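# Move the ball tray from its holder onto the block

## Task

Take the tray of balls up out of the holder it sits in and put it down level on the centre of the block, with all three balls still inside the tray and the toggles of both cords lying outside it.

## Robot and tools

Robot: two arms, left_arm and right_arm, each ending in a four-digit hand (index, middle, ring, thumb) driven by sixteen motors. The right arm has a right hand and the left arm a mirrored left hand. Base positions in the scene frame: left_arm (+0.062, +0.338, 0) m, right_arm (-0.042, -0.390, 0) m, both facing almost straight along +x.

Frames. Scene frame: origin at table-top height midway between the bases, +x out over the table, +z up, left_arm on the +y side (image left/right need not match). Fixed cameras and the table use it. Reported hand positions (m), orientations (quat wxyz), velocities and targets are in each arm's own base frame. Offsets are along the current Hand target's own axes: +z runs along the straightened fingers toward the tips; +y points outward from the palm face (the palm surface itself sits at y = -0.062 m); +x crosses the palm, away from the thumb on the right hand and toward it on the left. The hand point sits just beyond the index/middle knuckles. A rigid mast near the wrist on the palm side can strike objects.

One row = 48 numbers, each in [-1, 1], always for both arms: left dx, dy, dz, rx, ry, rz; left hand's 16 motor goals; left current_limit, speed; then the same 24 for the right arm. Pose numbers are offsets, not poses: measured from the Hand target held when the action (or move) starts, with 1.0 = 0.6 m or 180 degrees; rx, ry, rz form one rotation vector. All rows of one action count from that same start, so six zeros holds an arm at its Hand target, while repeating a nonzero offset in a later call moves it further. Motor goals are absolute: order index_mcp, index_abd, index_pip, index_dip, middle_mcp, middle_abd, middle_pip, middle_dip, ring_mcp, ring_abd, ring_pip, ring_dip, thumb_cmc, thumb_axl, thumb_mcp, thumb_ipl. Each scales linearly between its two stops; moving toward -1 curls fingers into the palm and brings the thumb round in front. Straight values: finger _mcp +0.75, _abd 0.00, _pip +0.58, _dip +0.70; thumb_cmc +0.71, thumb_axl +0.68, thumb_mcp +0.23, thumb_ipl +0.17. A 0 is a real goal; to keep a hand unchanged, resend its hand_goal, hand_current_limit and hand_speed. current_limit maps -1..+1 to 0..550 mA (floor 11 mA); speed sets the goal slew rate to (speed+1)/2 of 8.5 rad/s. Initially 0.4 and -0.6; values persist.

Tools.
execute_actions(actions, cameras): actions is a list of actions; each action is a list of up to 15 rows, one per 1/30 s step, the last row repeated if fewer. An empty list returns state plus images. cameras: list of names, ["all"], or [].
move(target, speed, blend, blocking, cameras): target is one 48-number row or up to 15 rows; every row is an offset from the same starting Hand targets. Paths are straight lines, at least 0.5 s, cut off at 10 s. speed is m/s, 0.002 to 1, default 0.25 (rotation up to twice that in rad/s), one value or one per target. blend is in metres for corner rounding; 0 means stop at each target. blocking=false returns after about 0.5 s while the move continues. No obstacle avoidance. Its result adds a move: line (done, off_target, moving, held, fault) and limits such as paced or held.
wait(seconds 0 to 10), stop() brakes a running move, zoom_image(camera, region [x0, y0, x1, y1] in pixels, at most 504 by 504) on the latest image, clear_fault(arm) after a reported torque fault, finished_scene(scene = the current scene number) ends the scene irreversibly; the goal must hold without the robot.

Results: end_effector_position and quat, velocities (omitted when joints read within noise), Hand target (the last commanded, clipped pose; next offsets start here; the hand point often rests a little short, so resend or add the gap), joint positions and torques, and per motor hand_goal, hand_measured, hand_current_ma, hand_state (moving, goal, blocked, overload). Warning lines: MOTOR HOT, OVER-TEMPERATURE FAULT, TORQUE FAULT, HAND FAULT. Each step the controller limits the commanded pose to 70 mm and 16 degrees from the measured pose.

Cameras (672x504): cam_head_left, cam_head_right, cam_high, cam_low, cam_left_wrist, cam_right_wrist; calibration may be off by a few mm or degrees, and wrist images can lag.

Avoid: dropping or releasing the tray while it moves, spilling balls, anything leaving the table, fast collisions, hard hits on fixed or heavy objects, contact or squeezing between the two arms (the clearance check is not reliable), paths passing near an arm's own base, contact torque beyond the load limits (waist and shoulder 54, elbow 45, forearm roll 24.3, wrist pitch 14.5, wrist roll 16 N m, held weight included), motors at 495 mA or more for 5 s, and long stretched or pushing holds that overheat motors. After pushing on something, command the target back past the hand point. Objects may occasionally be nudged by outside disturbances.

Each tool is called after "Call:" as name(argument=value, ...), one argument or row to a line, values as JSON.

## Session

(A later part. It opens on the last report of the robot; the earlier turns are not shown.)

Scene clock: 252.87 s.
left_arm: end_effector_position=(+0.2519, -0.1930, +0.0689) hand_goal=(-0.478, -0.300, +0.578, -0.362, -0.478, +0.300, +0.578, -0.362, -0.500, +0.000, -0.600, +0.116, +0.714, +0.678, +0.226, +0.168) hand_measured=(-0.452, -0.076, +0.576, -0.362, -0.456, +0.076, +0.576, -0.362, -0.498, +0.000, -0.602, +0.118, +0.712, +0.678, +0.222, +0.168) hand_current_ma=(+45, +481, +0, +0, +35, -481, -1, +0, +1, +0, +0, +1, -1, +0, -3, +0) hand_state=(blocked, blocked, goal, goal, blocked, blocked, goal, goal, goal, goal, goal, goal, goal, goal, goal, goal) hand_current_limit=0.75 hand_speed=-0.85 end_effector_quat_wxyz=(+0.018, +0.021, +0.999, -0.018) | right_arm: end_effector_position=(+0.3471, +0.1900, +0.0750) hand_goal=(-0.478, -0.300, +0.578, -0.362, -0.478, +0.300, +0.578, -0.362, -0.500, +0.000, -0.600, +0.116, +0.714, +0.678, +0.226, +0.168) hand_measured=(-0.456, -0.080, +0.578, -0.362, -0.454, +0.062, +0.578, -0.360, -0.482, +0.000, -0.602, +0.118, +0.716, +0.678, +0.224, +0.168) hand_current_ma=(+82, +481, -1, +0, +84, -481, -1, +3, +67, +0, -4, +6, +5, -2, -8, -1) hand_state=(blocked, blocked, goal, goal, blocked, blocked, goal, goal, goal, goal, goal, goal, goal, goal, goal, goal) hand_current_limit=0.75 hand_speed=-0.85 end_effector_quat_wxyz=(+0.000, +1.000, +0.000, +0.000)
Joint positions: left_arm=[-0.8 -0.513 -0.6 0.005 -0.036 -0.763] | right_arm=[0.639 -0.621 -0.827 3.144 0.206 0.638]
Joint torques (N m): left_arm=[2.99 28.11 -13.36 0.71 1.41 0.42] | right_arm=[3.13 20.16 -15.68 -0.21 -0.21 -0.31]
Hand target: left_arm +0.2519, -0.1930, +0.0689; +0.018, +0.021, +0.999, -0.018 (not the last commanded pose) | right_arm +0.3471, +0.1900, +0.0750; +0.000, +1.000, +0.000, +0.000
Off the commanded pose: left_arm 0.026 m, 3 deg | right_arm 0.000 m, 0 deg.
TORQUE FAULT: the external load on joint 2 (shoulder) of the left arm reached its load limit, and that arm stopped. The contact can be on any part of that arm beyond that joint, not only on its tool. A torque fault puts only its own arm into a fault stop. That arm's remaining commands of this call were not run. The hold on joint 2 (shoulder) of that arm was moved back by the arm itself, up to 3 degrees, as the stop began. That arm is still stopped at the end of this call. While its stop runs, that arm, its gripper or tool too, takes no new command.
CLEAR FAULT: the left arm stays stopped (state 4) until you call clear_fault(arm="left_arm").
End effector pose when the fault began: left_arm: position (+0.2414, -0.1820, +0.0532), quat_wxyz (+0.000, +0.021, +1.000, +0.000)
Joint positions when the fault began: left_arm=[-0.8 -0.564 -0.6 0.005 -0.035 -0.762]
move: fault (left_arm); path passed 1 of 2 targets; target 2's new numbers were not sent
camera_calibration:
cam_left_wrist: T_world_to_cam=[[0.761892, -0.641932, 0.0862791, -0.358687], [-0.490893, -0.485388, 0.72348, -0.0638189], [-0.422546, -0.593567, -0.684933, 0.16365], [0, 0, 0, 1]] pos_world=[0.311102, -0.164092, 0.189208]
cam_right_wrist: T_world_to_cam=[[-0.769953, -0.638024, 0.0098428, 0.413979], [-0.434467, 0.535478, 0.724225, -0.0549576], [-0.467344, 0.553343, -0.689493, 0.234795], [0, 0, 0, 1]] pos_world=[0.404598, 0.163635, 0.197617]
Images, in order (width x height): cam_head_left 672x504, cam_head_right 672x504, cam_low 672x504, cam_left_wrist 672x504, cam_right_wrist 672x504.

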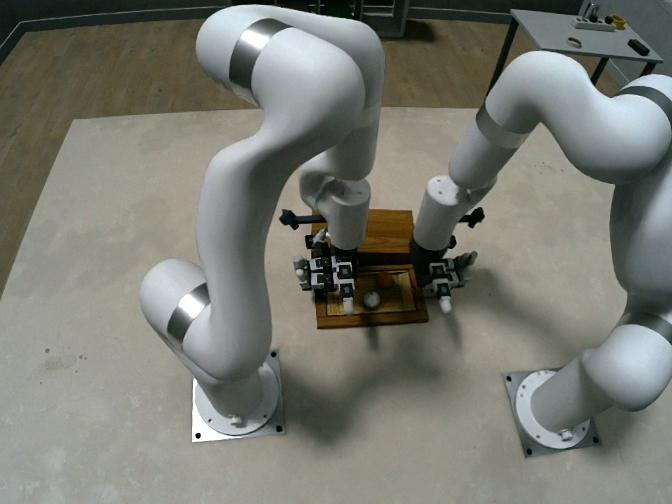

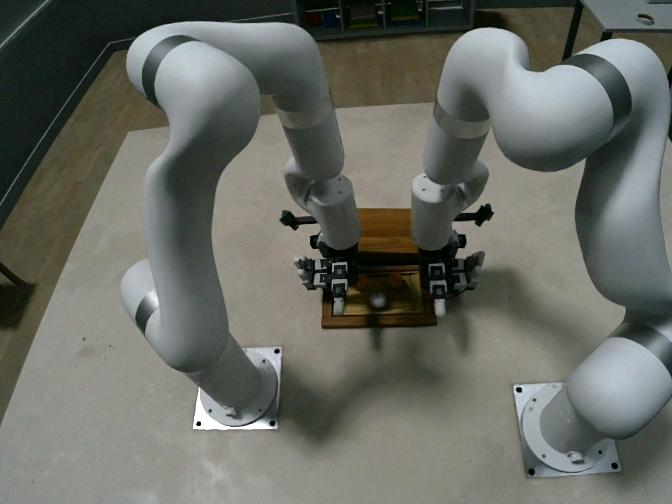

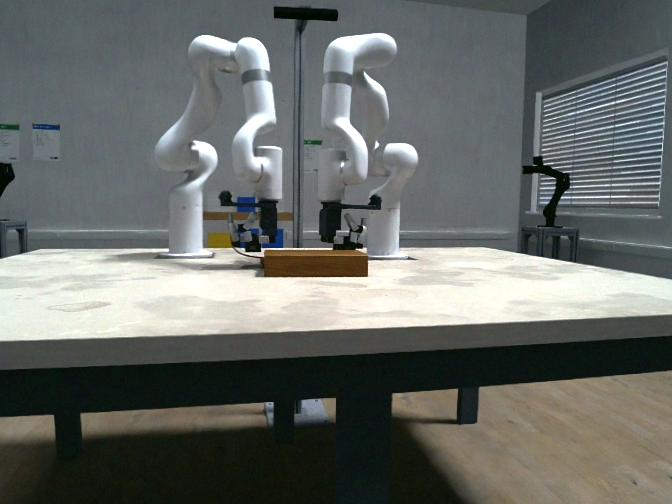

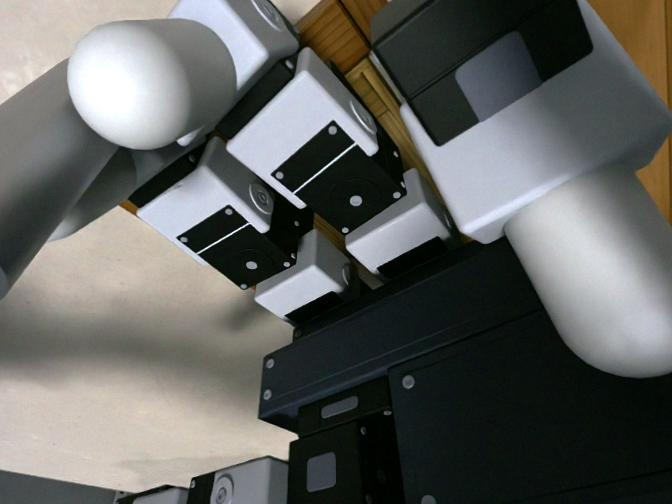

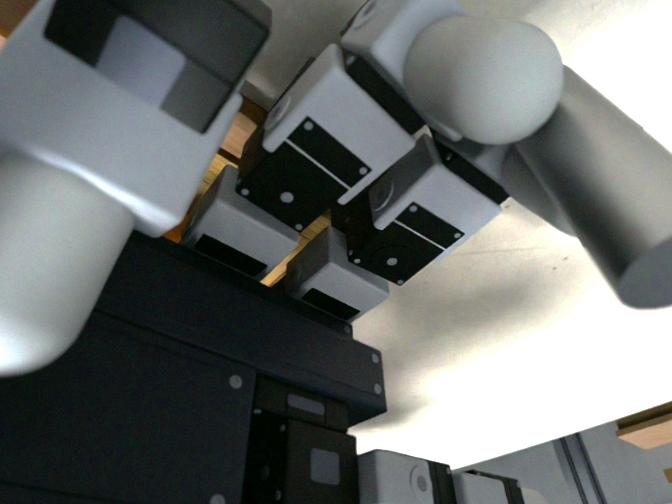

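Call:
clear_fault(
  arm="left_arm",
)

Call:
move(
  target=[
    [0.0617,0.0203,-0.0132,-0.0112,0.0117,0.0006,-0.479,-0.3,0.577,-0.362,-0.479,0.3,0.577,-0.362,-0.5,0,-0.6,0.116,0.714,0.677,0.226,0.168,0.75,-0.85,0,0,0,0,0,0,-0.808,-0.3,0.577,-0.362,-0.808,0.3,0.577,-0.362,-0.5,0,-0.6,0.116,0.714,0.677,0.226,0.168,0.75,-0.85],
  ],
  speed=[0.08],
  cameras=["cam_right_wrist","cam_high"],
)

Scene clock: 275.60 s.
left_arm: end_effector_position=(+0.2519, -0.1930, +0.0689) hand_goal=(-0.478, -0.300, +0.578, -0.362, -0.478, +0.300, +0.578, -0.362, -0.500, +0.000, -0.600, +0.116, +0.714, +0.678, +0.226, +0.168) hand_measured=(-0.452, -0.076, +0.576, -0.362, -0.456, +0.076, +0.576, -0.362, -0.498, +0.000, -0.602, +0.118, +0.712, +0.678, +0.222, +0.168) hand_current_ma=(+45, +481, +0, +0, +35, -481, -1, +0, +1, +0, +0, +1, -1, +0, -3, +0) hand_state=(blocked, blocked, goal, goal, blocked, blocked, goal, goal, goal, goal, goal, goal, goal, goal, goal, goal) hand_current_limit=0.75 hand_speed=-0.85 end_effector_quat_wxyz=(+0.018, +0.021, +0.999, -0.018) | right_arm: end_effector_position=(+0.3471, +0.1900, +0.0750) hand_goal=(-0.478, -0.300, +0.578, -0.362, -0.478, +0.300, +0.578, -0.362, -0.500, +0.000, -0.600, +0.116, +0.714, +0.678, +0.226, +0.168) hand_measured=(-0.456, -0.080, +0.578, -0.362, -0.454, +0.062, +0.578, -0.360, -0.482, +0.000, -0.602, +0.118, +0.716, +0.678, +0.224, +0.168) hand_current_ma=(+82, +481, -1, +0, +84, -481, -1, +3, +67, +0, -4, +6, +5, -2, -8, -1) hand_state=(blocked, blocked, goal, goal, blocked, blocked, goal, goal, goal, goal, goal, goal, goal, goal, goal, goal) hand_current_limit=0.75 hand_speed=-0.85 end_effector_quat_wxyz=(+0.000, +1.000, +0.000, +0.000)
Joint positions: left_arm=[-0.8 -0.513 -0.6 0.005 -0.036 -0.763] | right_arm=[0.639 -0.621 -0.827 3.144 0.206 0.638]
Joint torques (N m): left_arm=[2.69 28.01 -13.01 0.74 1.37 0.44] | right_arm=[1.35 19.48 -13.99 -0.43 0.19 -0.31]
Hand target: left_arm +0.2519, -0.1930, +0.0689; +0.018, +0.021, +0.999, -0.018 (not the last commanded pose) | right_arm +0.3471, +0.1900, +0.0750; +0.000, +1.000, +0.000, +0.000
Off the commanded pose: left_arm 0.026 m, 3 deg | right_arm 0.000 m, 0 deg.
TORQUE FAULT, CONTINUED: the left arm's stop, for the torque fault of joint 2 (shoulder) that an earlier result reported, is over. The call counts as one of the actions that you can send in this scene. The hold on joint 2 (shoulder) of that arm was moved back by the arm itself, up to 3 degrees, as the stop began. That arm's target is now where it stood when the stop ended, not its last command. That arm keeps its grip as last carried out and accepts commands again: back off and push less far.
CLEAR FAULT: your call cleared the left arm's torque fault. If a joint's load stays at its limit, that arm stops again at once.

Scene clock: 276.70 s.
left_arm: end_effector_position=(+0.2152, -0.1791, +0.0751) hand_goal=(-0.478, -0.300, +0.578, -0.362, -0.478, +0.300, +0.578, -0.362, -0.500, +0.000, -0.600, +0.116, +0.714, +0.678, +0.226, +0.168) hand_measured=(-0.452, -0.076, +0.578, -0.362, -0.456, +0.076, +0.576, -0.362, -0.494, +0.000, -0.602, +0.118, +0.712, +0.678, +0.222, +0.168) hand_current_ma=(+45, +481, +0, +0, +35, -481, -1, +0, +5, +0, +0, +1, -1, +0, -3, +0) hand_state=(blocked, blocked, goal, goal, blocked, blocked, goal, goal, goal, goal, goal, goal, goal, goal, goal, goal) hand_current_limit=0.75 hand_speed=-0.85 end_effector_quat_wxyz=(+0.000, +0.022, +1.000, +0.000) | right_arm: end_effector_position=(+0.3471, +0.1900, +0.0750) hand_goal=(-0.808, -0.300, +0.578, -0.362, -0.808, +0.300, +0.578, -0.362, -0.500, +0.000, -0.600, +0.116, +0.714, +0.678, +0.226, +0.168) hand_measured=(-0.786, -0.080, +0.578, -0.362, -0.786, +0.062, +0.578, -0.362, -0.482, +0.000, -0.602, +0.118, +0.716, +0.678, +0.224, +0.168) hand_current_ma=(+80, +481, -1, -1, +82, -481, -1, +2, +67, +0, -4, +6, +5, -2, -8, -1) hand_state=(blocked, blocked, goal, goal, blocked, blocked, goal, goal, goal, goal, goal, goal, goal, goal, goal, goal) hand_current_limit=0.75 hand_speed=-0.85 end_effector_quat_wxyz=(+0.000, +1.000, +0.000, +0.000)
Joint positions: left_arm=[-0.847 -0.474 -0.535 0.005 -0.062 -0.809] | right_arm=[0.639 -0.621 -0.827 3.144 0.206 0.638]
Joint torques (N m): left_arm=[-0.84 25.3 -8.33 0.93 -0.96 -0.31] | right_arm=[0.4 20.25 -14.13 -0.43 0.28 -0.42]
Hand target: left_arm +0.2152, -0.1791, +0.0751; +0.000, +0.022, +1.000, +0.000 | right_arm +0.3471, +0.1900, +0.0750; +0.000, +1.000, +0.000, +0.000
Off the commanded pose: left_arm 0.000 m, 0 deg | right_arm 0.000 m, 0 deg.
move: done
camera_calibration:
cam_right_wrist: T_world_to_cam=[[-0.769953, -0.638024, 0.0098428, 0.413979], [-0.434467, 0.535478, 0.724225, -0.0549576], [-0.467344, 0.553343, -0.689493, 0.234795], [0, 0, 0, 1]] pos_world=[0.404598, 0.163635, 0.197617]
Images, in order (width x height): cam_high 672x504, cam_right_wrist 672x504.

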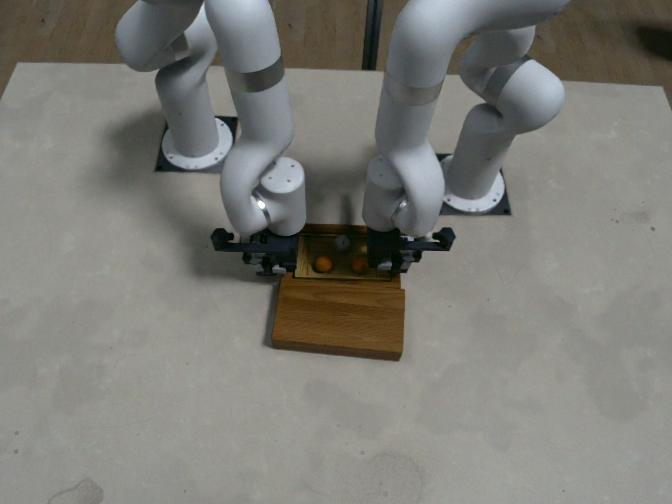

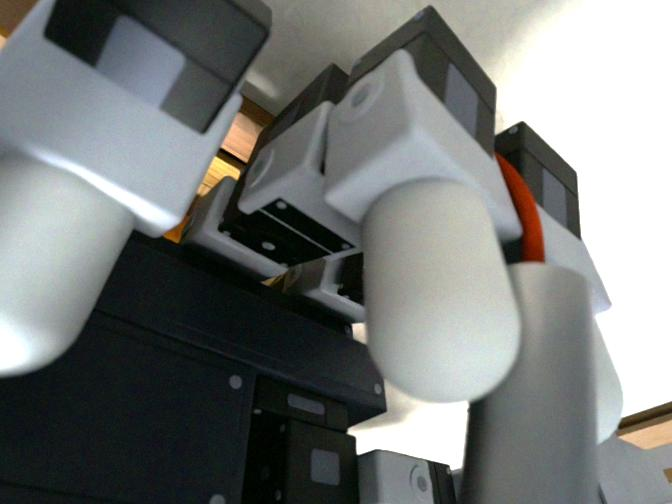

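Call:
move(
  target=[
    [0,-0.0043,0.045,0,0,0,-0.808,-0.3,0.577,-0.362,-0.808,0.3,0.577,-0.362,-0.5,0,-0.6,0.116,0.714,0.677,0.226,0.168,0.75,-0.85,0,0,0,0,0,0,-0.808,0.03,0.577,-0.362,-0.808,-0.03,0.577,-0.362,-0.5,0,-0.6,0.116,0.714,0.677,0.226,0.168,0.75,-0.9],
  ],
  speed=[0.05],
  cameras=["cam_right_wrist","cam_left_wrist"],
)

Scene clock: 283.30 s.
left_arm: end_effector_position=(+0.2151, -0.1816, +0.0481) hand_goal=(-0.808, -0.300, +0.578, -0.362, -0.808, +0.300, +0.578, -0.362, -0.500, +0.000, -0.600, +0.116, +0.714, +0.678, +0.226, +0.168) hand_measured=(-0.780, -0.076, +0.578, -0.362, -0.782, +0.076, +0.576, -0.362, -0.494, +0.000, -0.602, +0.118, +0.712, +0.678, +0.222, +0.168) hand_current_ma=(+49, +481, +0, +0, +41, -481, -1, +0, +5, +0, +0, +1, -1, +0, -3, +0) hand_state=(blocked, blocked, goal, goal, blocked, blocked, goal, goal, goal, goal, goal, goal, goal, goal, goal, goal) hand_current_limit=0.75 hand_speed=-0.85 end_effector_quat_wxyz=(+0.000, +0.022, +1.000, +0.000) | right_arm: end_effector_position=(+0.3471, +0.1900, +0.0750) hand_goal=(-0.808, +0.030, +0.578, -0.362, -0.808, -0.030, +0.578, -0.362, -0.500, +0.000, -0.600, +0.116, +0.714, +0.678, +0.226, +0.168) hand_measured=(-0.786, +0.028, +0.578, -0.362, -0.788, -0.026, +0.578, -0.362, -0.482, +0.000, -0.602, +0.118, +0.716, +0.678, +0.224, +0.168) hand_current_ma=(+76, -5, +0, -1, +72, +7, +1, +2, +67, +0, -4, +6, +5, -2, -8, -1) hand_state=(blocked, goal, goal, goal, blocked, goal, goal, goal, goal, goal, goal, goal, goal, goal, goal, goal) hand_current_limit=0.75 hand_speed=-0.90 end_effector_quat_wxyz=(+0.000, +1.000, +0.000, +0.000)
Joint positions: left_arm=[-0.852 -0.559 -0.556 0.007 0.003 -0.815] | right_arm=[0.639 -0.621 -0.827 3.144 0.206 0.638]
Joint torques (N m): left_arm=[-0.82 21.51 -11.41 -0.21 0.3 0.17] | right_arm=[-0.2 20.88 -14.78 -0.22 0.38 -0.35]
Hand target: left_arm +0.2151, -0.1816, +0.0481; +0.000, +0.022, +1.000, +0.000 | right_arm +0.3471, +0.1900, +0.0750; +0.000, +1.000, +0.000, +0.000
Off the commanded pose: left_arm 0.000 m, 0 deg | right_arm 0.000 m, 0 deg.
move: done
camera_calibration:
cam_left_wrist: T_world_to_cam=[[0.762819, -0.645624, 0.0357289, -0.319966], [-0.466187, -0.510838, 0.722298, -0.0712045], [-0.448081, -0.567639, -0.690659, 0.151109], [0, 0, 0, 1]] pos_world=[0.278591, -0.157177, 0.167227]
cam_right_wrist: T_world_to_cam=[[-0.769953, -0.638024, 0.0098428, 0.413979], [-0.434467, 0.535478, 0.724225, -0.0549576], [-0.467344, 0.553343, -0.689493, 0.234795], [0, 0, 0, 1]] pos_world=[0.404598, 0.163635, 0.197617]
Images, in order (width x height): cam_left_wrist 672x504, cam_right_wrist 672x504.

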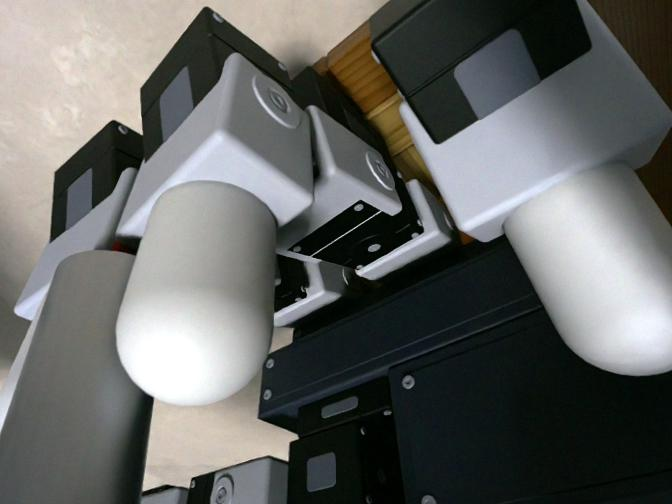

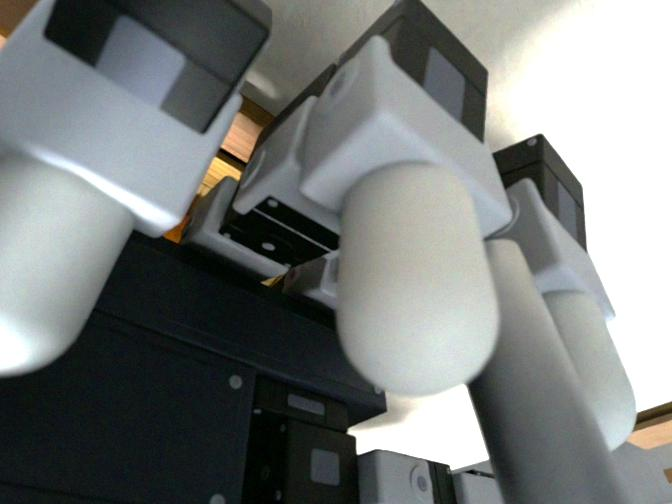

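Call:
move(
  target=[
    [0,0,0,0,0,0,-0.808,0.03,0.577,-0.362,-0.808,-0.03,0.577,-0.362,-0.5,0,-0.6,0.116,0.714,0.677,0.226,0.168,0.75,-0.9,0,0,-0.03,0,0,0,-0.808,0.03,0.577,-0.362,-0.808,-0.03,0.577,-0.362,-0.5,0,-0.6,0.116,0.714,0.677,0.226,0.168,0.75,-0.9],
  ],
  speed=[0.05],
  cameras=["cam_right_wrist","cam_left_wrist","cam_low"],
)

Call:
zoom_image(
  camera="cam_low",
  region=[200, 180, 420, 300],
)

Scene clock: 288.60 s.
left_arm: end_effector_position=(+0.2151, -0.1816, +0.0481) hand_goal=(-0.808, +0.030, +0.578, -0.362, -0.808, -0.030, +0.578, -0.362, -0.500, +0.000, -0.600, +0.116, +0.714, +0.678, +0.226, +0.168) hand_measured=(-0.784, +0.028, +0.578, -0.362, -0.784, -0.028, +0.578, -0.362, -0.494, +0.000, -0.602, +0.118, +0.712, +0.678, +0.222, +0.168) hand_current_ma=(+40, -1, +0, +0, +37, +1, +0, +0, +5, +0, +0, +1, -1, +0, -3, +0) hand_state=(blocked, goal, goal, goal, blocked, goal, goal, goal, goal, goal, goal, goal, goal, goal, goal, goal) hand_current_limit=0.75 hand_speed=-0.90 end_effector_quat_wxyz=(+0.000, +0.022, +1.000, +0.000) | right_arm: end_effector_position=(+0.3471, +0.1900, +0.0930) hand_goal=(-0.808, +0.030, +0.578, -0.362, -0.808, -0.030, +0.578, -0.362, -0.500, +0.000, -0.600, +0.116, +0.714, +0.678, +0.226, +0.168) hand_measured=(-0.786, +0.028, +0.578, -0.362, -0.788, -0.026, +0.578, -0.362, -0.482, +0.000, -0.602, +0.118, +0.716, +0.678, +0.224, +0.168) hand_current_ma=(+76, -5, +0, -1, +72, +7, +1, +2, +67, +0, -4, +6, +5, -2, -8, -1) hand_state=(blocked, goal, goal, goal, blocked, goal, goal, goal, goal, goal, goal, goal, goal, goal, goal, goal) hand_current_limit=0.75 hand_speed=-0.90 end_effector_quat_wxyz=(+0.000, +1.000, +0.000, +0.000)
Joint positions: left_arm=[-0.852 -0.559 -0.556 0.005 0.003 -0.813] | right_arm=[0.639 -0.578 -0.82 3.143 0.242 0.638]
Joint torques (N m): left_arm=[-0.46 21.41 -10.86 -0.46 0.25 0.24] | right_arm=[-0.5 23.45 -12.69 -1.15 0.71 0.37]
Hand target: left_arm +0.2151, -0.1816, +0.0481; +0.000, +0.022, +1.000, +0.000 | right_arm +0.3471, +0.1900, +0.0930; +0.000, +1.000, +0.000, +0.000
Off the commanded pose: left_arm 0.000 m, 0 deg | right_arm 0.000 m, 0 deg.
move: done
camera_calibration:
cam_left_wrist: T_world_to_cam=[[0.762819, -0.645624, 0.0357289, -0.319963], [-0.466187, -0.510838, 0.722298, -0.0711323], [-0.448081, -0.567639, -0.690659, 0.15104], [0, 0, 0, 1]] pos_world=[0.278591, -0.157177, 0.167127]
cam_right_wrist: T_world_to_cam=[[-0.769953, -0.638024, 0.0098428, 0.413802], [-0.434467, 0.535478, 0.724225, -0.0679937], [-0.467344, 0.553343, -0.689493, 0.247206], [0, 0, 0, 1]] pos_world=[0.404598, 0.163635, 0.215617]
Images, in order (width x height): cam_low 672x504, cam_left_wrist 672x504, cam_right_wrist 672x504.

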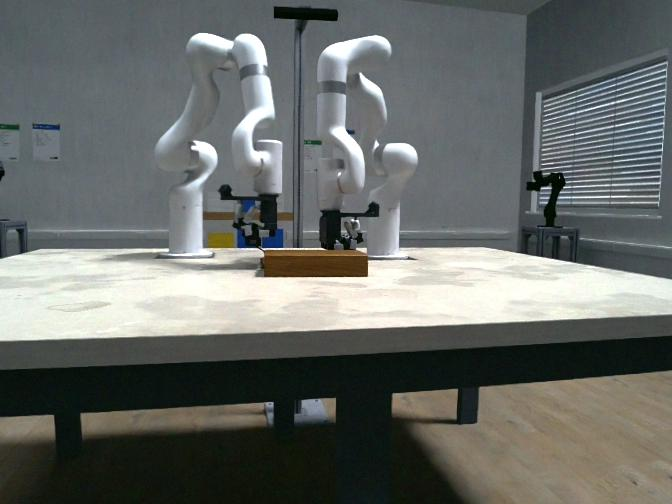

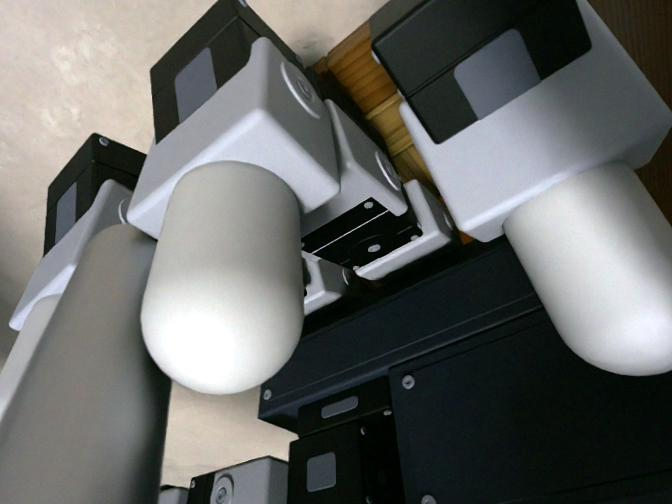

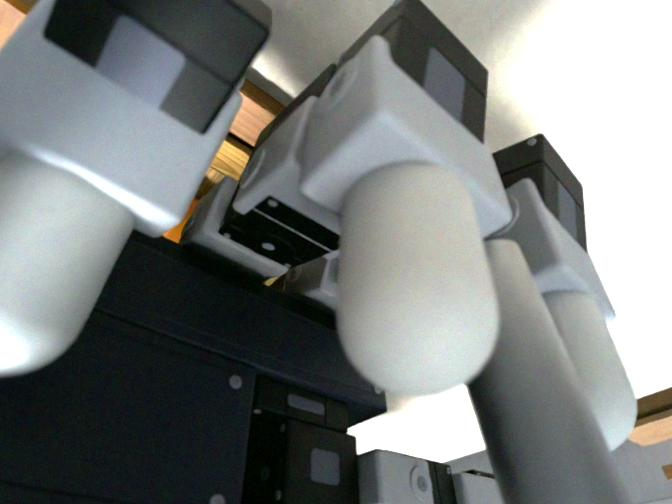

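Scaled by 2.291.

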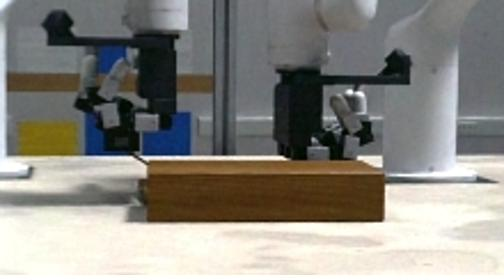

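Call:
move(
  target=[
    [0,0,-0.05,0,0,0,-0.808,0,0.577,-0.362,-0.808,0,0.577,-0.362,-0.5,0,-0.6,0.116,0.714,0.677,0.226,0.168,0.75,-0.9,0,0,-0.05,0,0,0,-0.808,0,0.577,-0.362,-0.808,0,0.577,-0.362,-0.5,0,-0.6,0.116,0.714,0.677,0.226,0.168,0.75,-0.9],
  ],
  speed=[0.05],
  cameras=["cam_right_wrist","cam_left_wrist","cam_low"],
)

Call:
zoom_image(
  camera="cam_low",
  region=[200, 180, 420, 300],
)

Scene clock: 305.37 s.
left_arm: end_effector_position=(+0.2151, -0.1816, +0.0780) hand_goal=(-0.808, +0.000, +0.578, -0.362, -0.808, +0.000, +0.578, -0.362, -0.500, +0.000, -0.600, +0.116, +0.714, +0.678, +0.226, +0.168) hand_measured=(-0.786, +0.004, +0.580, -0.362, -0.786, -0.004, +0.578, -0.362, -0.494, +0.000, -0.602, +0.118, +0.712, +0.678, +0.222, +0.168) hand_current_ma=(+36, +1, +1, +0, +36, -1, +0, +0, +5, +0, +0, +1, -1, +0, -3, +0) hand_state=(blocked, goal, goal, goal, blocked, goal, goal, goal, goal, goal, goal, goal, goal, goal, goal, goal) hand_current_limit=0.75 hand_speed=-0.90 end_effector_quat_wxyz=(+0.000, +0.022, +1.000, +0.000) | right_arm: end_effector_position=(+0.3471, +0.1900, +0.1230) hand_goal=(-0.808, +0.000, +0.578, -0.362, -0.808, +0.000, +0.578, -0.362, -0.500, +0.000, -0.600, +0.116, +0.714, +0.678, +0.226, +0.168) hand_measured=(-0.786, +0.004, +0.578, -0.362, -0.788, -0.004, +0.578, -0.362, -0.482, +0.000, -0.602, +0.118, +0.716, +0.678, +0.224, +0.168) hand_current_ma=(+75, +11, +0, -1, +72, -11, +1, +2, +67, +0, -4, +6, +5, -2, -8, -1) hand_state=(blocked, goal, goal, goal, blocked, goal, goal, goal, goal, goal, goal, goal, goal, goal, goal, goal) hand_current_limit=0.75 hand_speed=-0.90 end_effector_quat_wxyz=(+0.000, +1.000, +0.000, +0.000)
Joint positions: left_arm=[-0.852 -0.467 -0.538 0.007 -0.072 -0.815] | right_arm=[0.639 -0.509 -0.814 3.143 0.304 0.638]
Joint torques (N m): left_arm=[-0.83 25.92 -8.67 0.38 -0.75 -0.24] | right_arm=[-0.29 24.36 -14.57 -0.97 0.72 0.25]
Hand target: left_arm +0.2151, -0.1816, +0.0781; +0.000, +0.022, +1.000, +0.000 | right_arm +0.3471, +0.1900, +0.1230; +0.000, +1.000, +0.000, +0.000
Off the commanded pose: left_arm 0.000 m, 0 deg | right_arm 0.000 m, 0 deg.
move: done
camera_calibration:
cam_left_wrist: T_world_to_cam=[[0.762802, -0.645642, 0.0357727, -0.320965], [-0.466408, -0.51104, 0.722012, -0.0927607], [-0.44788, -0.567437, -0.690956, 0.17175], [0, 0, 0, 1]] pos_world=[0.278492, -0.157176, 0.197128]
cam_right_wrist: T_world_to_cam=[[-0.769953, -0.638024, 0.0098428, 0.413585], [-0.434467, 0.535478, 0.724225, -0.0896045], [-0.467344, 0.553343, -0.689493, 0.267869], [0, 0, 0, 1]] pos_world=[0.404698, 0.163635, 0.245517]
Images, in order (width x height): cam_low 672x504, cam_left_wrist 672x504, cam_right_wrist 672x504.

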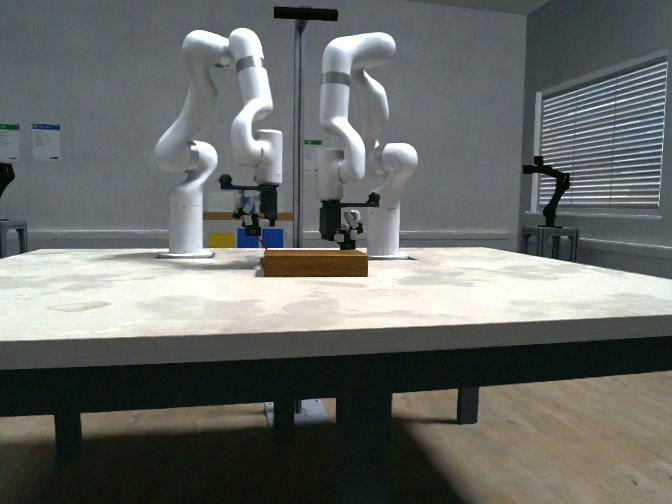

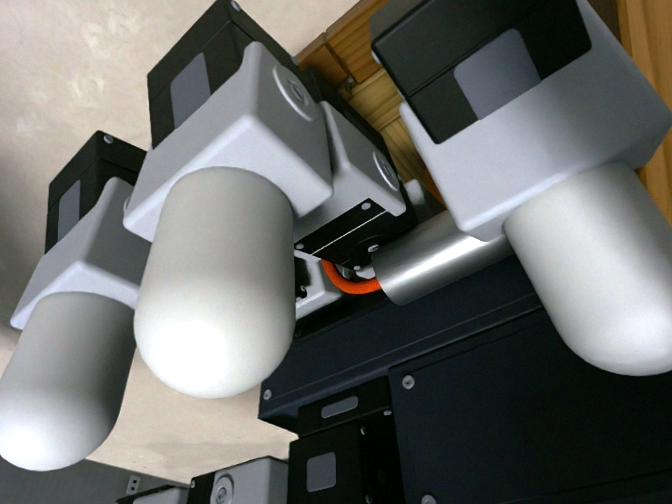

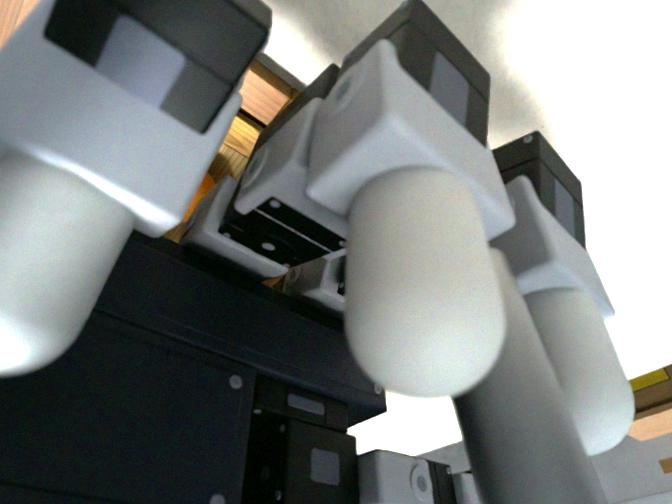

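Scaled by 2.291.

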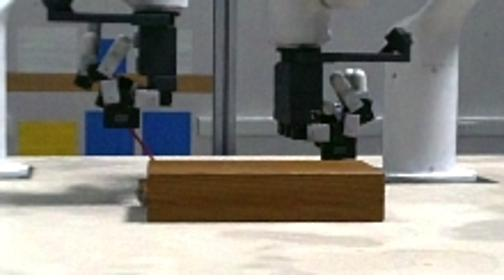

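Call:
move(
  target=[
    [0,0,-0.025,0,0,0,-0.808,-0.06,0.577,-0.362,-0.808,0.06,0.577,-0.362,-0.5,0,-0.6,0.116,0.714,0.677,0.226,0.168,0.75,-0.9,0,0,-0.04,0,0,0,-0.808,0.02,0.577,-0.362,-0.808,-0.02,0.577,-0.362,-0.5,0,-0.6,0.116,0.714,0.677,0.226,0.168,0.75,-0.9],
  ],
  speed=[0.03],
  cameras=["cam_right_wrist","cam_left_wrist","cam_low","cam_head_right"],
)

Call:
zoom_image(
  camera="cam_low",
  region=[200, 180, 420, 300],
)

Call:
zoom_image(
  camera="cam_head_right",
  region=[270, 210, 510, 350],
)

Scene clock: 314.47 s.
left_arm: end_effector_position=(+0.2150, -0.1816, +0.0930) hand_goal=(-0.808, -0.060, +0.578, -0.362, -0.808, +0.060, +0.578, -0.362, -0.500, +0.000, -0.600, +0.116, +0.714, +0.678, +0.226, +0.168) hand_measured=(-0.786, -0.058, +0.580, -0.362, -0.786, +0.058, +0.578, -0.362, -0.494, +0.000, -0.602, +0.118, +0.712, +0.678, +0.222, +0.168) hand_current_ma=(+36, +1, +1, +0, +36, -1, +0, +0, +5, +0, +0, +1, -1, +0, -3, +0) hand_state=(blocked, goal, goal, goal, blocked, goal, goal, goal, goal, goal, goal, goal, goal, goal, goal, goal) hand_current_limit=0.75 hand_speed=-0.90 end_effector_quat_wxyz=(+0.000, +0.022, +1.000, +0.000) | right_arm: end_effector_position=(+0.3471, +0.1900, +0.1470) hand_goal=(-0.808, +0.020, +0.578, -0.362, -0.808, -0.020, +0.578, -0.362, -0.500, +0.000, -0.600, +0.116, +0.714, +0.678, +0.226, +0.168) hand_measured=(-0.786, +0.018, +0.578, -0.362, -0.788, -0.018, +0.578, -0.362, -0.482, +0.000, -0.602, +0.118, +0.716, +0.678, +0.224, +0.168) hand_current_ma=(+75, -4, +1, -1, +69, +6, +1, +2, +67, +0, -4, +6, +5, -2, -8, -1) hand_state=(blocked, goal, goal, goal, goal, goal, goal, goal, goal, goal, goal, goal, goal, goal, goal, goal) hand_current_limit=0.75 hand_speed=-0.90 end_effector_quat_wxyz=(+0.000, +1.000, +0.000, +0.000)
Joint positions: left_arm=[-0.853 -0.421 -0.532 0.005 -0.111 -0.813] | right_arm=[0.639 -0.456 -0.812 3.143 0.356 0.639]
Joint torques (N m): left_arm=[-1.11 24.76 -9.22 -0.05 -0.88 0.28] | right_arm=[-2.19 23.78 -15.79 -1.1 0.72 0.35]
Hand target: left_arm +0.2151, -0.1816, +0.0931; +0.000, +0.022, +1.000, +0.000 | right_arm +0.3471, +0.1900, +0.1470; +0.000, +1.000, +0.000, +0.000
Off the commanded pose: left_arm 0.000 m, 0 deg | right_arm 0.000 m, 0 deg.
move: done
camera_calibration:
cam_left_wrist: T_world_to_cam=[[0.762802, -0.645642, 0.0357727, -0.32157], [-0.466408, -0.51104, 0.722012, -0.103714], [-0.44788, -0.567437, -0.690956, 0.182127], [0, 0, 0, 1]] pos_world=[0.278492, -0.157276, 0.212228]
cam_right_wrist: T_world_to_cam=[[-0.769986, -0.637984, 0.00989832, 0.41334], [-0.434409, 0.535527, 0.724224, -0.107017], [-0.467344, 0.553343, -0.689494, 0.284417], [0, 0, 0, 1]] pos_world=[0.404698, 0.163635, 0.269517]
Images, in order (width x height): cam_head_right 672x504, cam_low 672x504, cam_left_wrist 672x504, cam_right_wrist 672x504.

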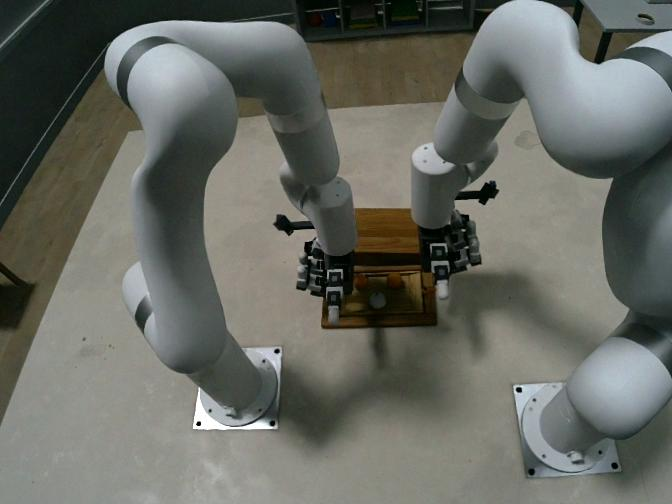

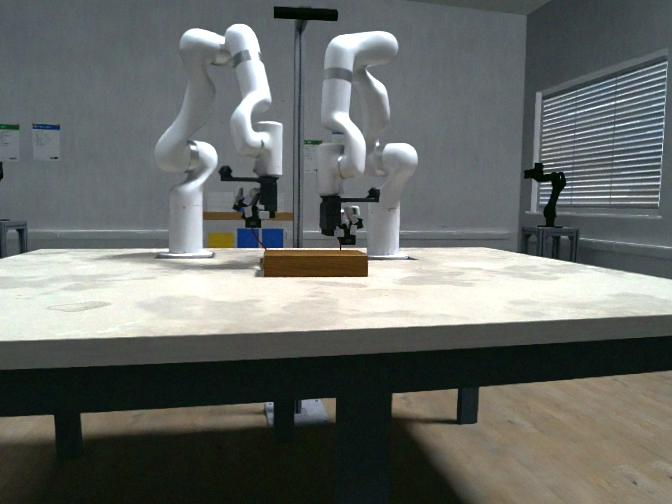

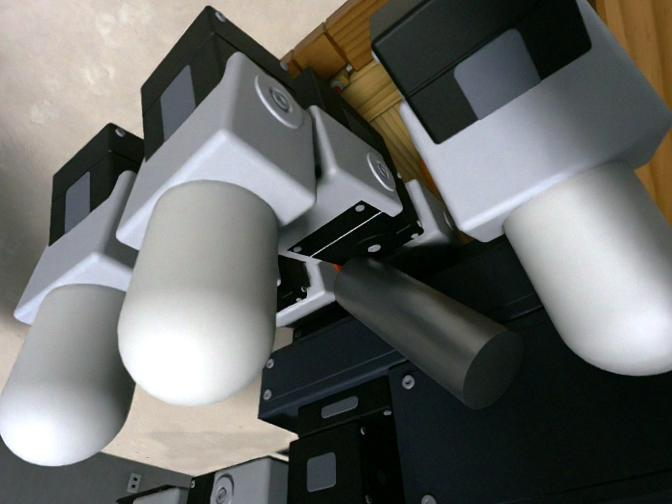

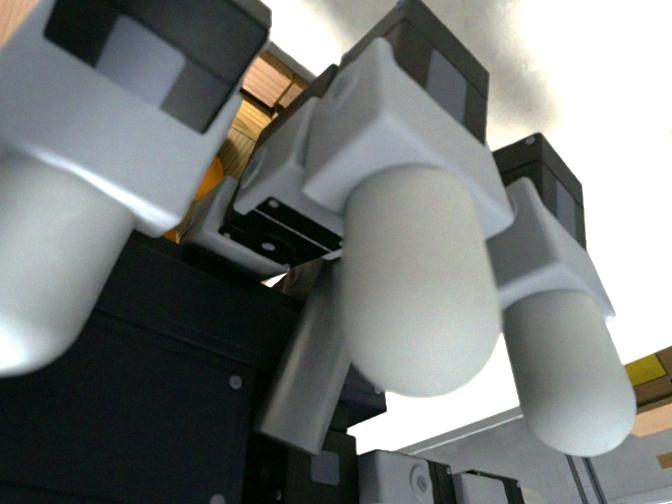

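Scaled by 2.291.

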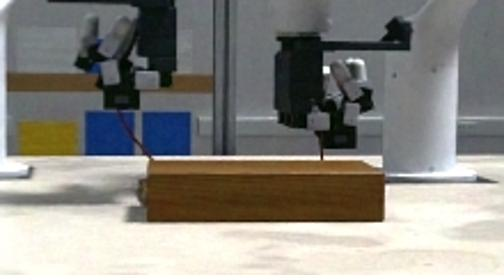

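Scaled by 2.100.

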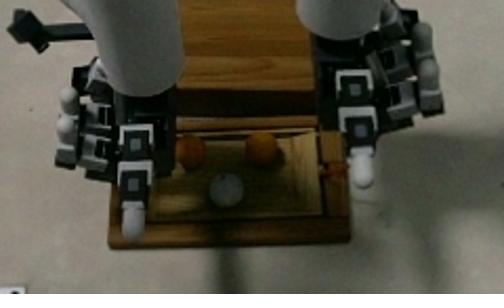

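Call:
move(
  target=[
    [-0.0433,0.04,0,0,0,0,-0.808,-0.06,0.577,-0.362,-0.808,0.06,0.577,-0.362,-0.5,0,-0.6,0.116,0.714,0.677,0.226,0.168,0.75,-0.9,0,-0.03,0,0,0,0,-0.808,-0.06,0.577,-0.362,-0.808,0.06,0.577,-0.362,-0.5,0,-0.6,0.116,0.714,0.677,0.226,0.168,0.75,-0.9],
    [-0.0433,0.04,-0.01,0,0,0,-0.808,-0.06,0.577,-0.362,-0.808,0.06,0.577,-0.362,-0.5,0,-0.6,0.116,0.714,0.677,0.226,0.168,0.75,-0.9,0,-0.03,-0.01,0,0,0,-0.808,-0.06,0.577,-0.362,-0.808,0.06,0.577,-0.362,-0.5,0,-0.6,0.116,0.714,0.677,0.226,0.168,0.75,-0.9],
  ],
  speed=[0.03,0.03],
  cameras=["cam_right_wrist","cam_left_wrist","cam_low","cam_head_right"],
)

Call:
zoom_image(
  camera="cam_low",
  region=[200, 180, 420, 300],
)

Call:
zoom_image(
  camera="cam_head_right",
  region=[270, 210, 510, 350],
)

Scene clock: 332.10 s.
left_arm: end_effector_position=(+0.2421, -0.1588, +0.0991) hand_goal=(-0.808, -0.060, +0.578, -0.362, -0.808, +0.060, +0.578, -0.362, -0.500, +0.000, -0.600, +0.116, +0.714, +0.678, +0.226, +0.168) hand_measured=(-0.786, -0.058, +0.580, -0.362, -0.786, +0.058, +0.578, -0.362, -0.494, +0.000, -0.602, +0.118, +0.712, +0.678, +0.222, +0.168) hand_current_ma=(+36, +1, +1, +0, +36, -1, +0, +0, +5, +0, +0, +1, -1, +0, -3, +0) hand_state=(blocked, goal, goal, goal, blocked, goal, goal, goal, goal, goal, goal, goal, goal, goal, goal, goal) hand_current_limit=0.75 hand_speed=-0.90 end_effector_quat_wxyz=(+0.000, +0.022, +1.000, +0.000) | right_arm: end_effector_position=(+0.3471, +0.2080, +0.1530) hand_goal=(-0.808, -0.060, +0.578, -0.362, -0.808, +0.060, +0.578, -0.362, -0.500, +0.000, -0.600, +0.116, +0.714, +0.678, +0.226, +0.168) hand_measured=(-0.786, -0.058, +0.578, -0.362, -0.788, +0.056, +0.578, -0.362, -0.482, +0.000, -0.602, +0.118, +0.716, +0.678, +0.224, +0.168) hand_current_ma=(+75, +6, +1, -1, +69, -7, +1, +2, +67, +0, -4, +6, +5, -2, -8, -1) hand_state=(blocked, goal, goal, goal, goal, goal, goal, goal, goal, goal, goal, goal, goal, goal, goal, goal) hand_current_limit=0.75 hand_speed=-0.90 end_effector_quat_wxyz=(+0.000, +1.000, +0.000, +0.000)
Joint positions: left_arm=[-0.754 -0.407 -0.536 0.004 -0.129 -0.714] | right_arm=[0.67 -0.464 -0.844 3.143 0.381 0.669]
Joint torques (N m): left_arm=[3.07 24.02 -9.37 -0.15 -0.83 0.27] | right_arm=[4.75 23.04 -19.32 -0.92 0.65 0.37]
Hand target: left_arm +0.2421, -0.1588, +0.0991; +0.000, +0.022, +1.000, +0.000 | right_arm +0.3471, +0.2080, +0.1530; +0.000, +1.000, +0.000, +0.000
Off the commanded pose: left_arm 0.000 m, 0 deg | right_arm 0.000 m, 0 deg.
move: done
camera_calibration:
cam_left_wrist: T_world_to_cam=[[0.762802, -0.645642, 0.0357727, -0.327595], [-0.466408, -0.51104, 0.722012, -0.0837504], [-0.44788, -0.567437, -0.690956, 0.211359], [0, 0, 0, 1]] pos_world=[0.305492, -0.134376, 0.218228]
cam_right_wrist: T_world_to_cam=[[-0.769953, -0.638024, 0.0098428, 0.424773], [-0.434467, 0.535478, 0.724225, -0.121042], [-0.467344, 0.553343, -0.689493, 0.278662], [0, 0, 0, 1]] pos_world=[0.404698, 0.181635, 0.275617]
Images, in order (width x height): cam_head_right 672x504, cam_low 672x504, cam_left_wrist 672x504, cam_right_wrist 672x504.

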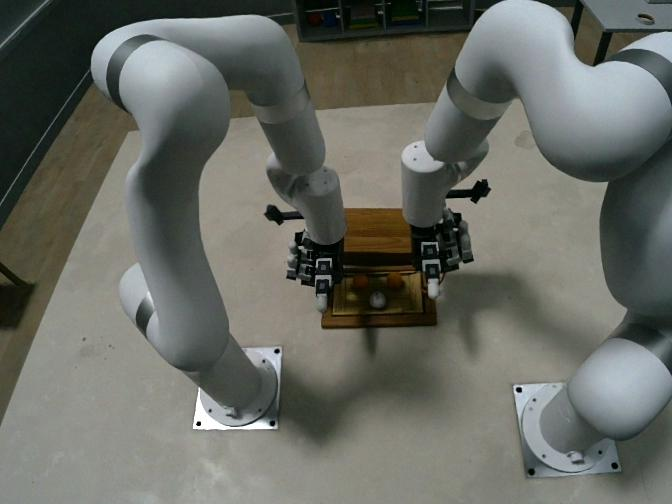

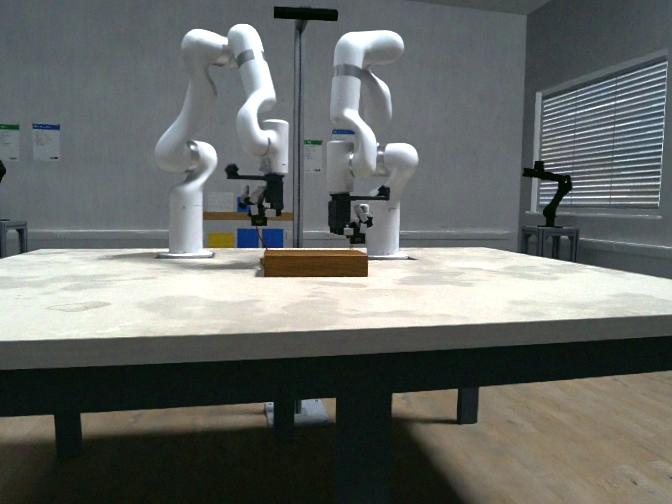

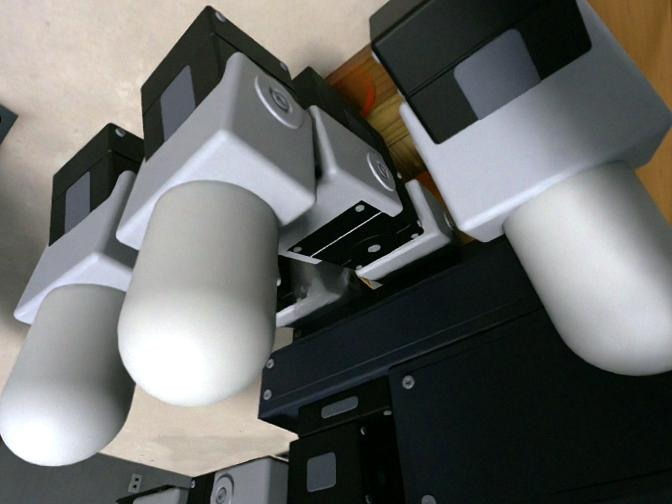

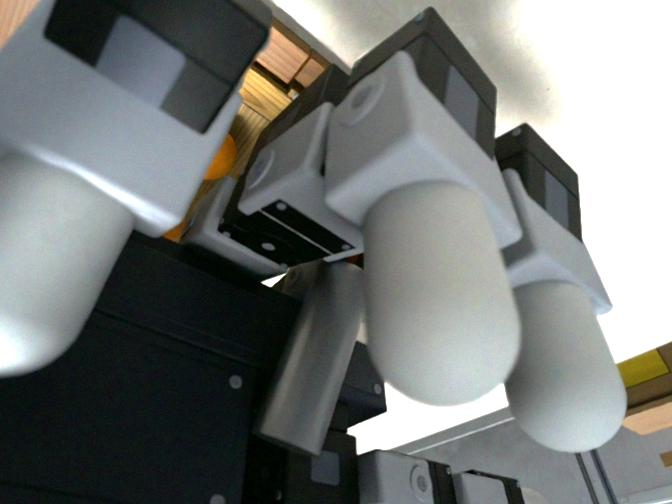

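Scaled by 2.291.

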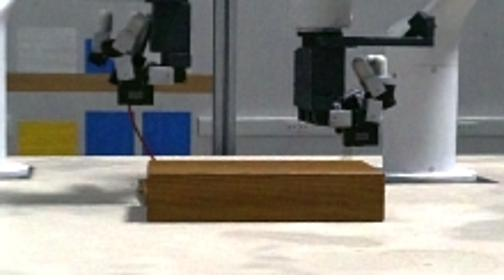

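Scaled by 2.100.

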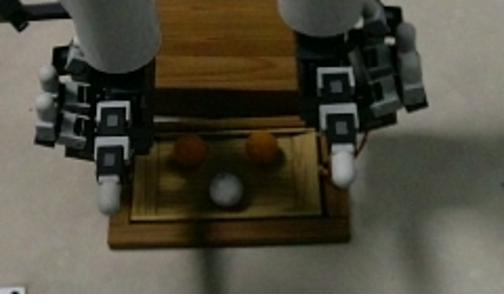

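Call:
zoom_image(
  camera="cam_left_wrist",
  region=[250, 40, 470, 330],
)

Call:
zoom_image(
  camera="cam_low",
  region=[320, 200, 400, 280],
)

Call:
zoom_image(
  camera="cam_head_right",
  region=[280, 230, 380, 330],
)

Scaled by 1.738.

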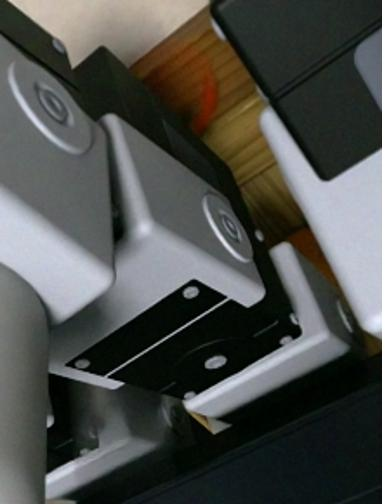

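Scaled by 6.300.

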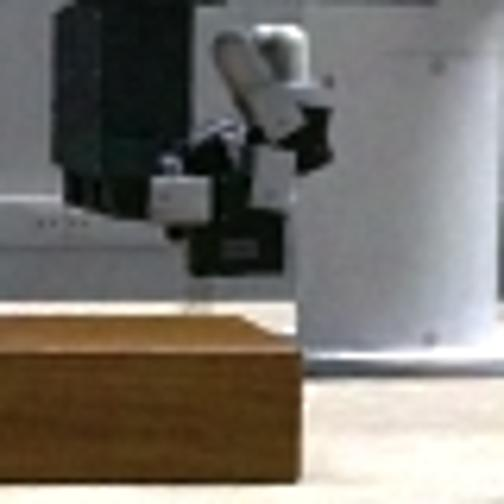

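Scaled by 5.040.

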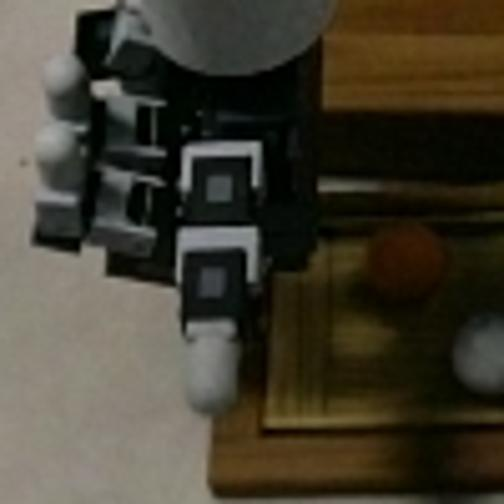

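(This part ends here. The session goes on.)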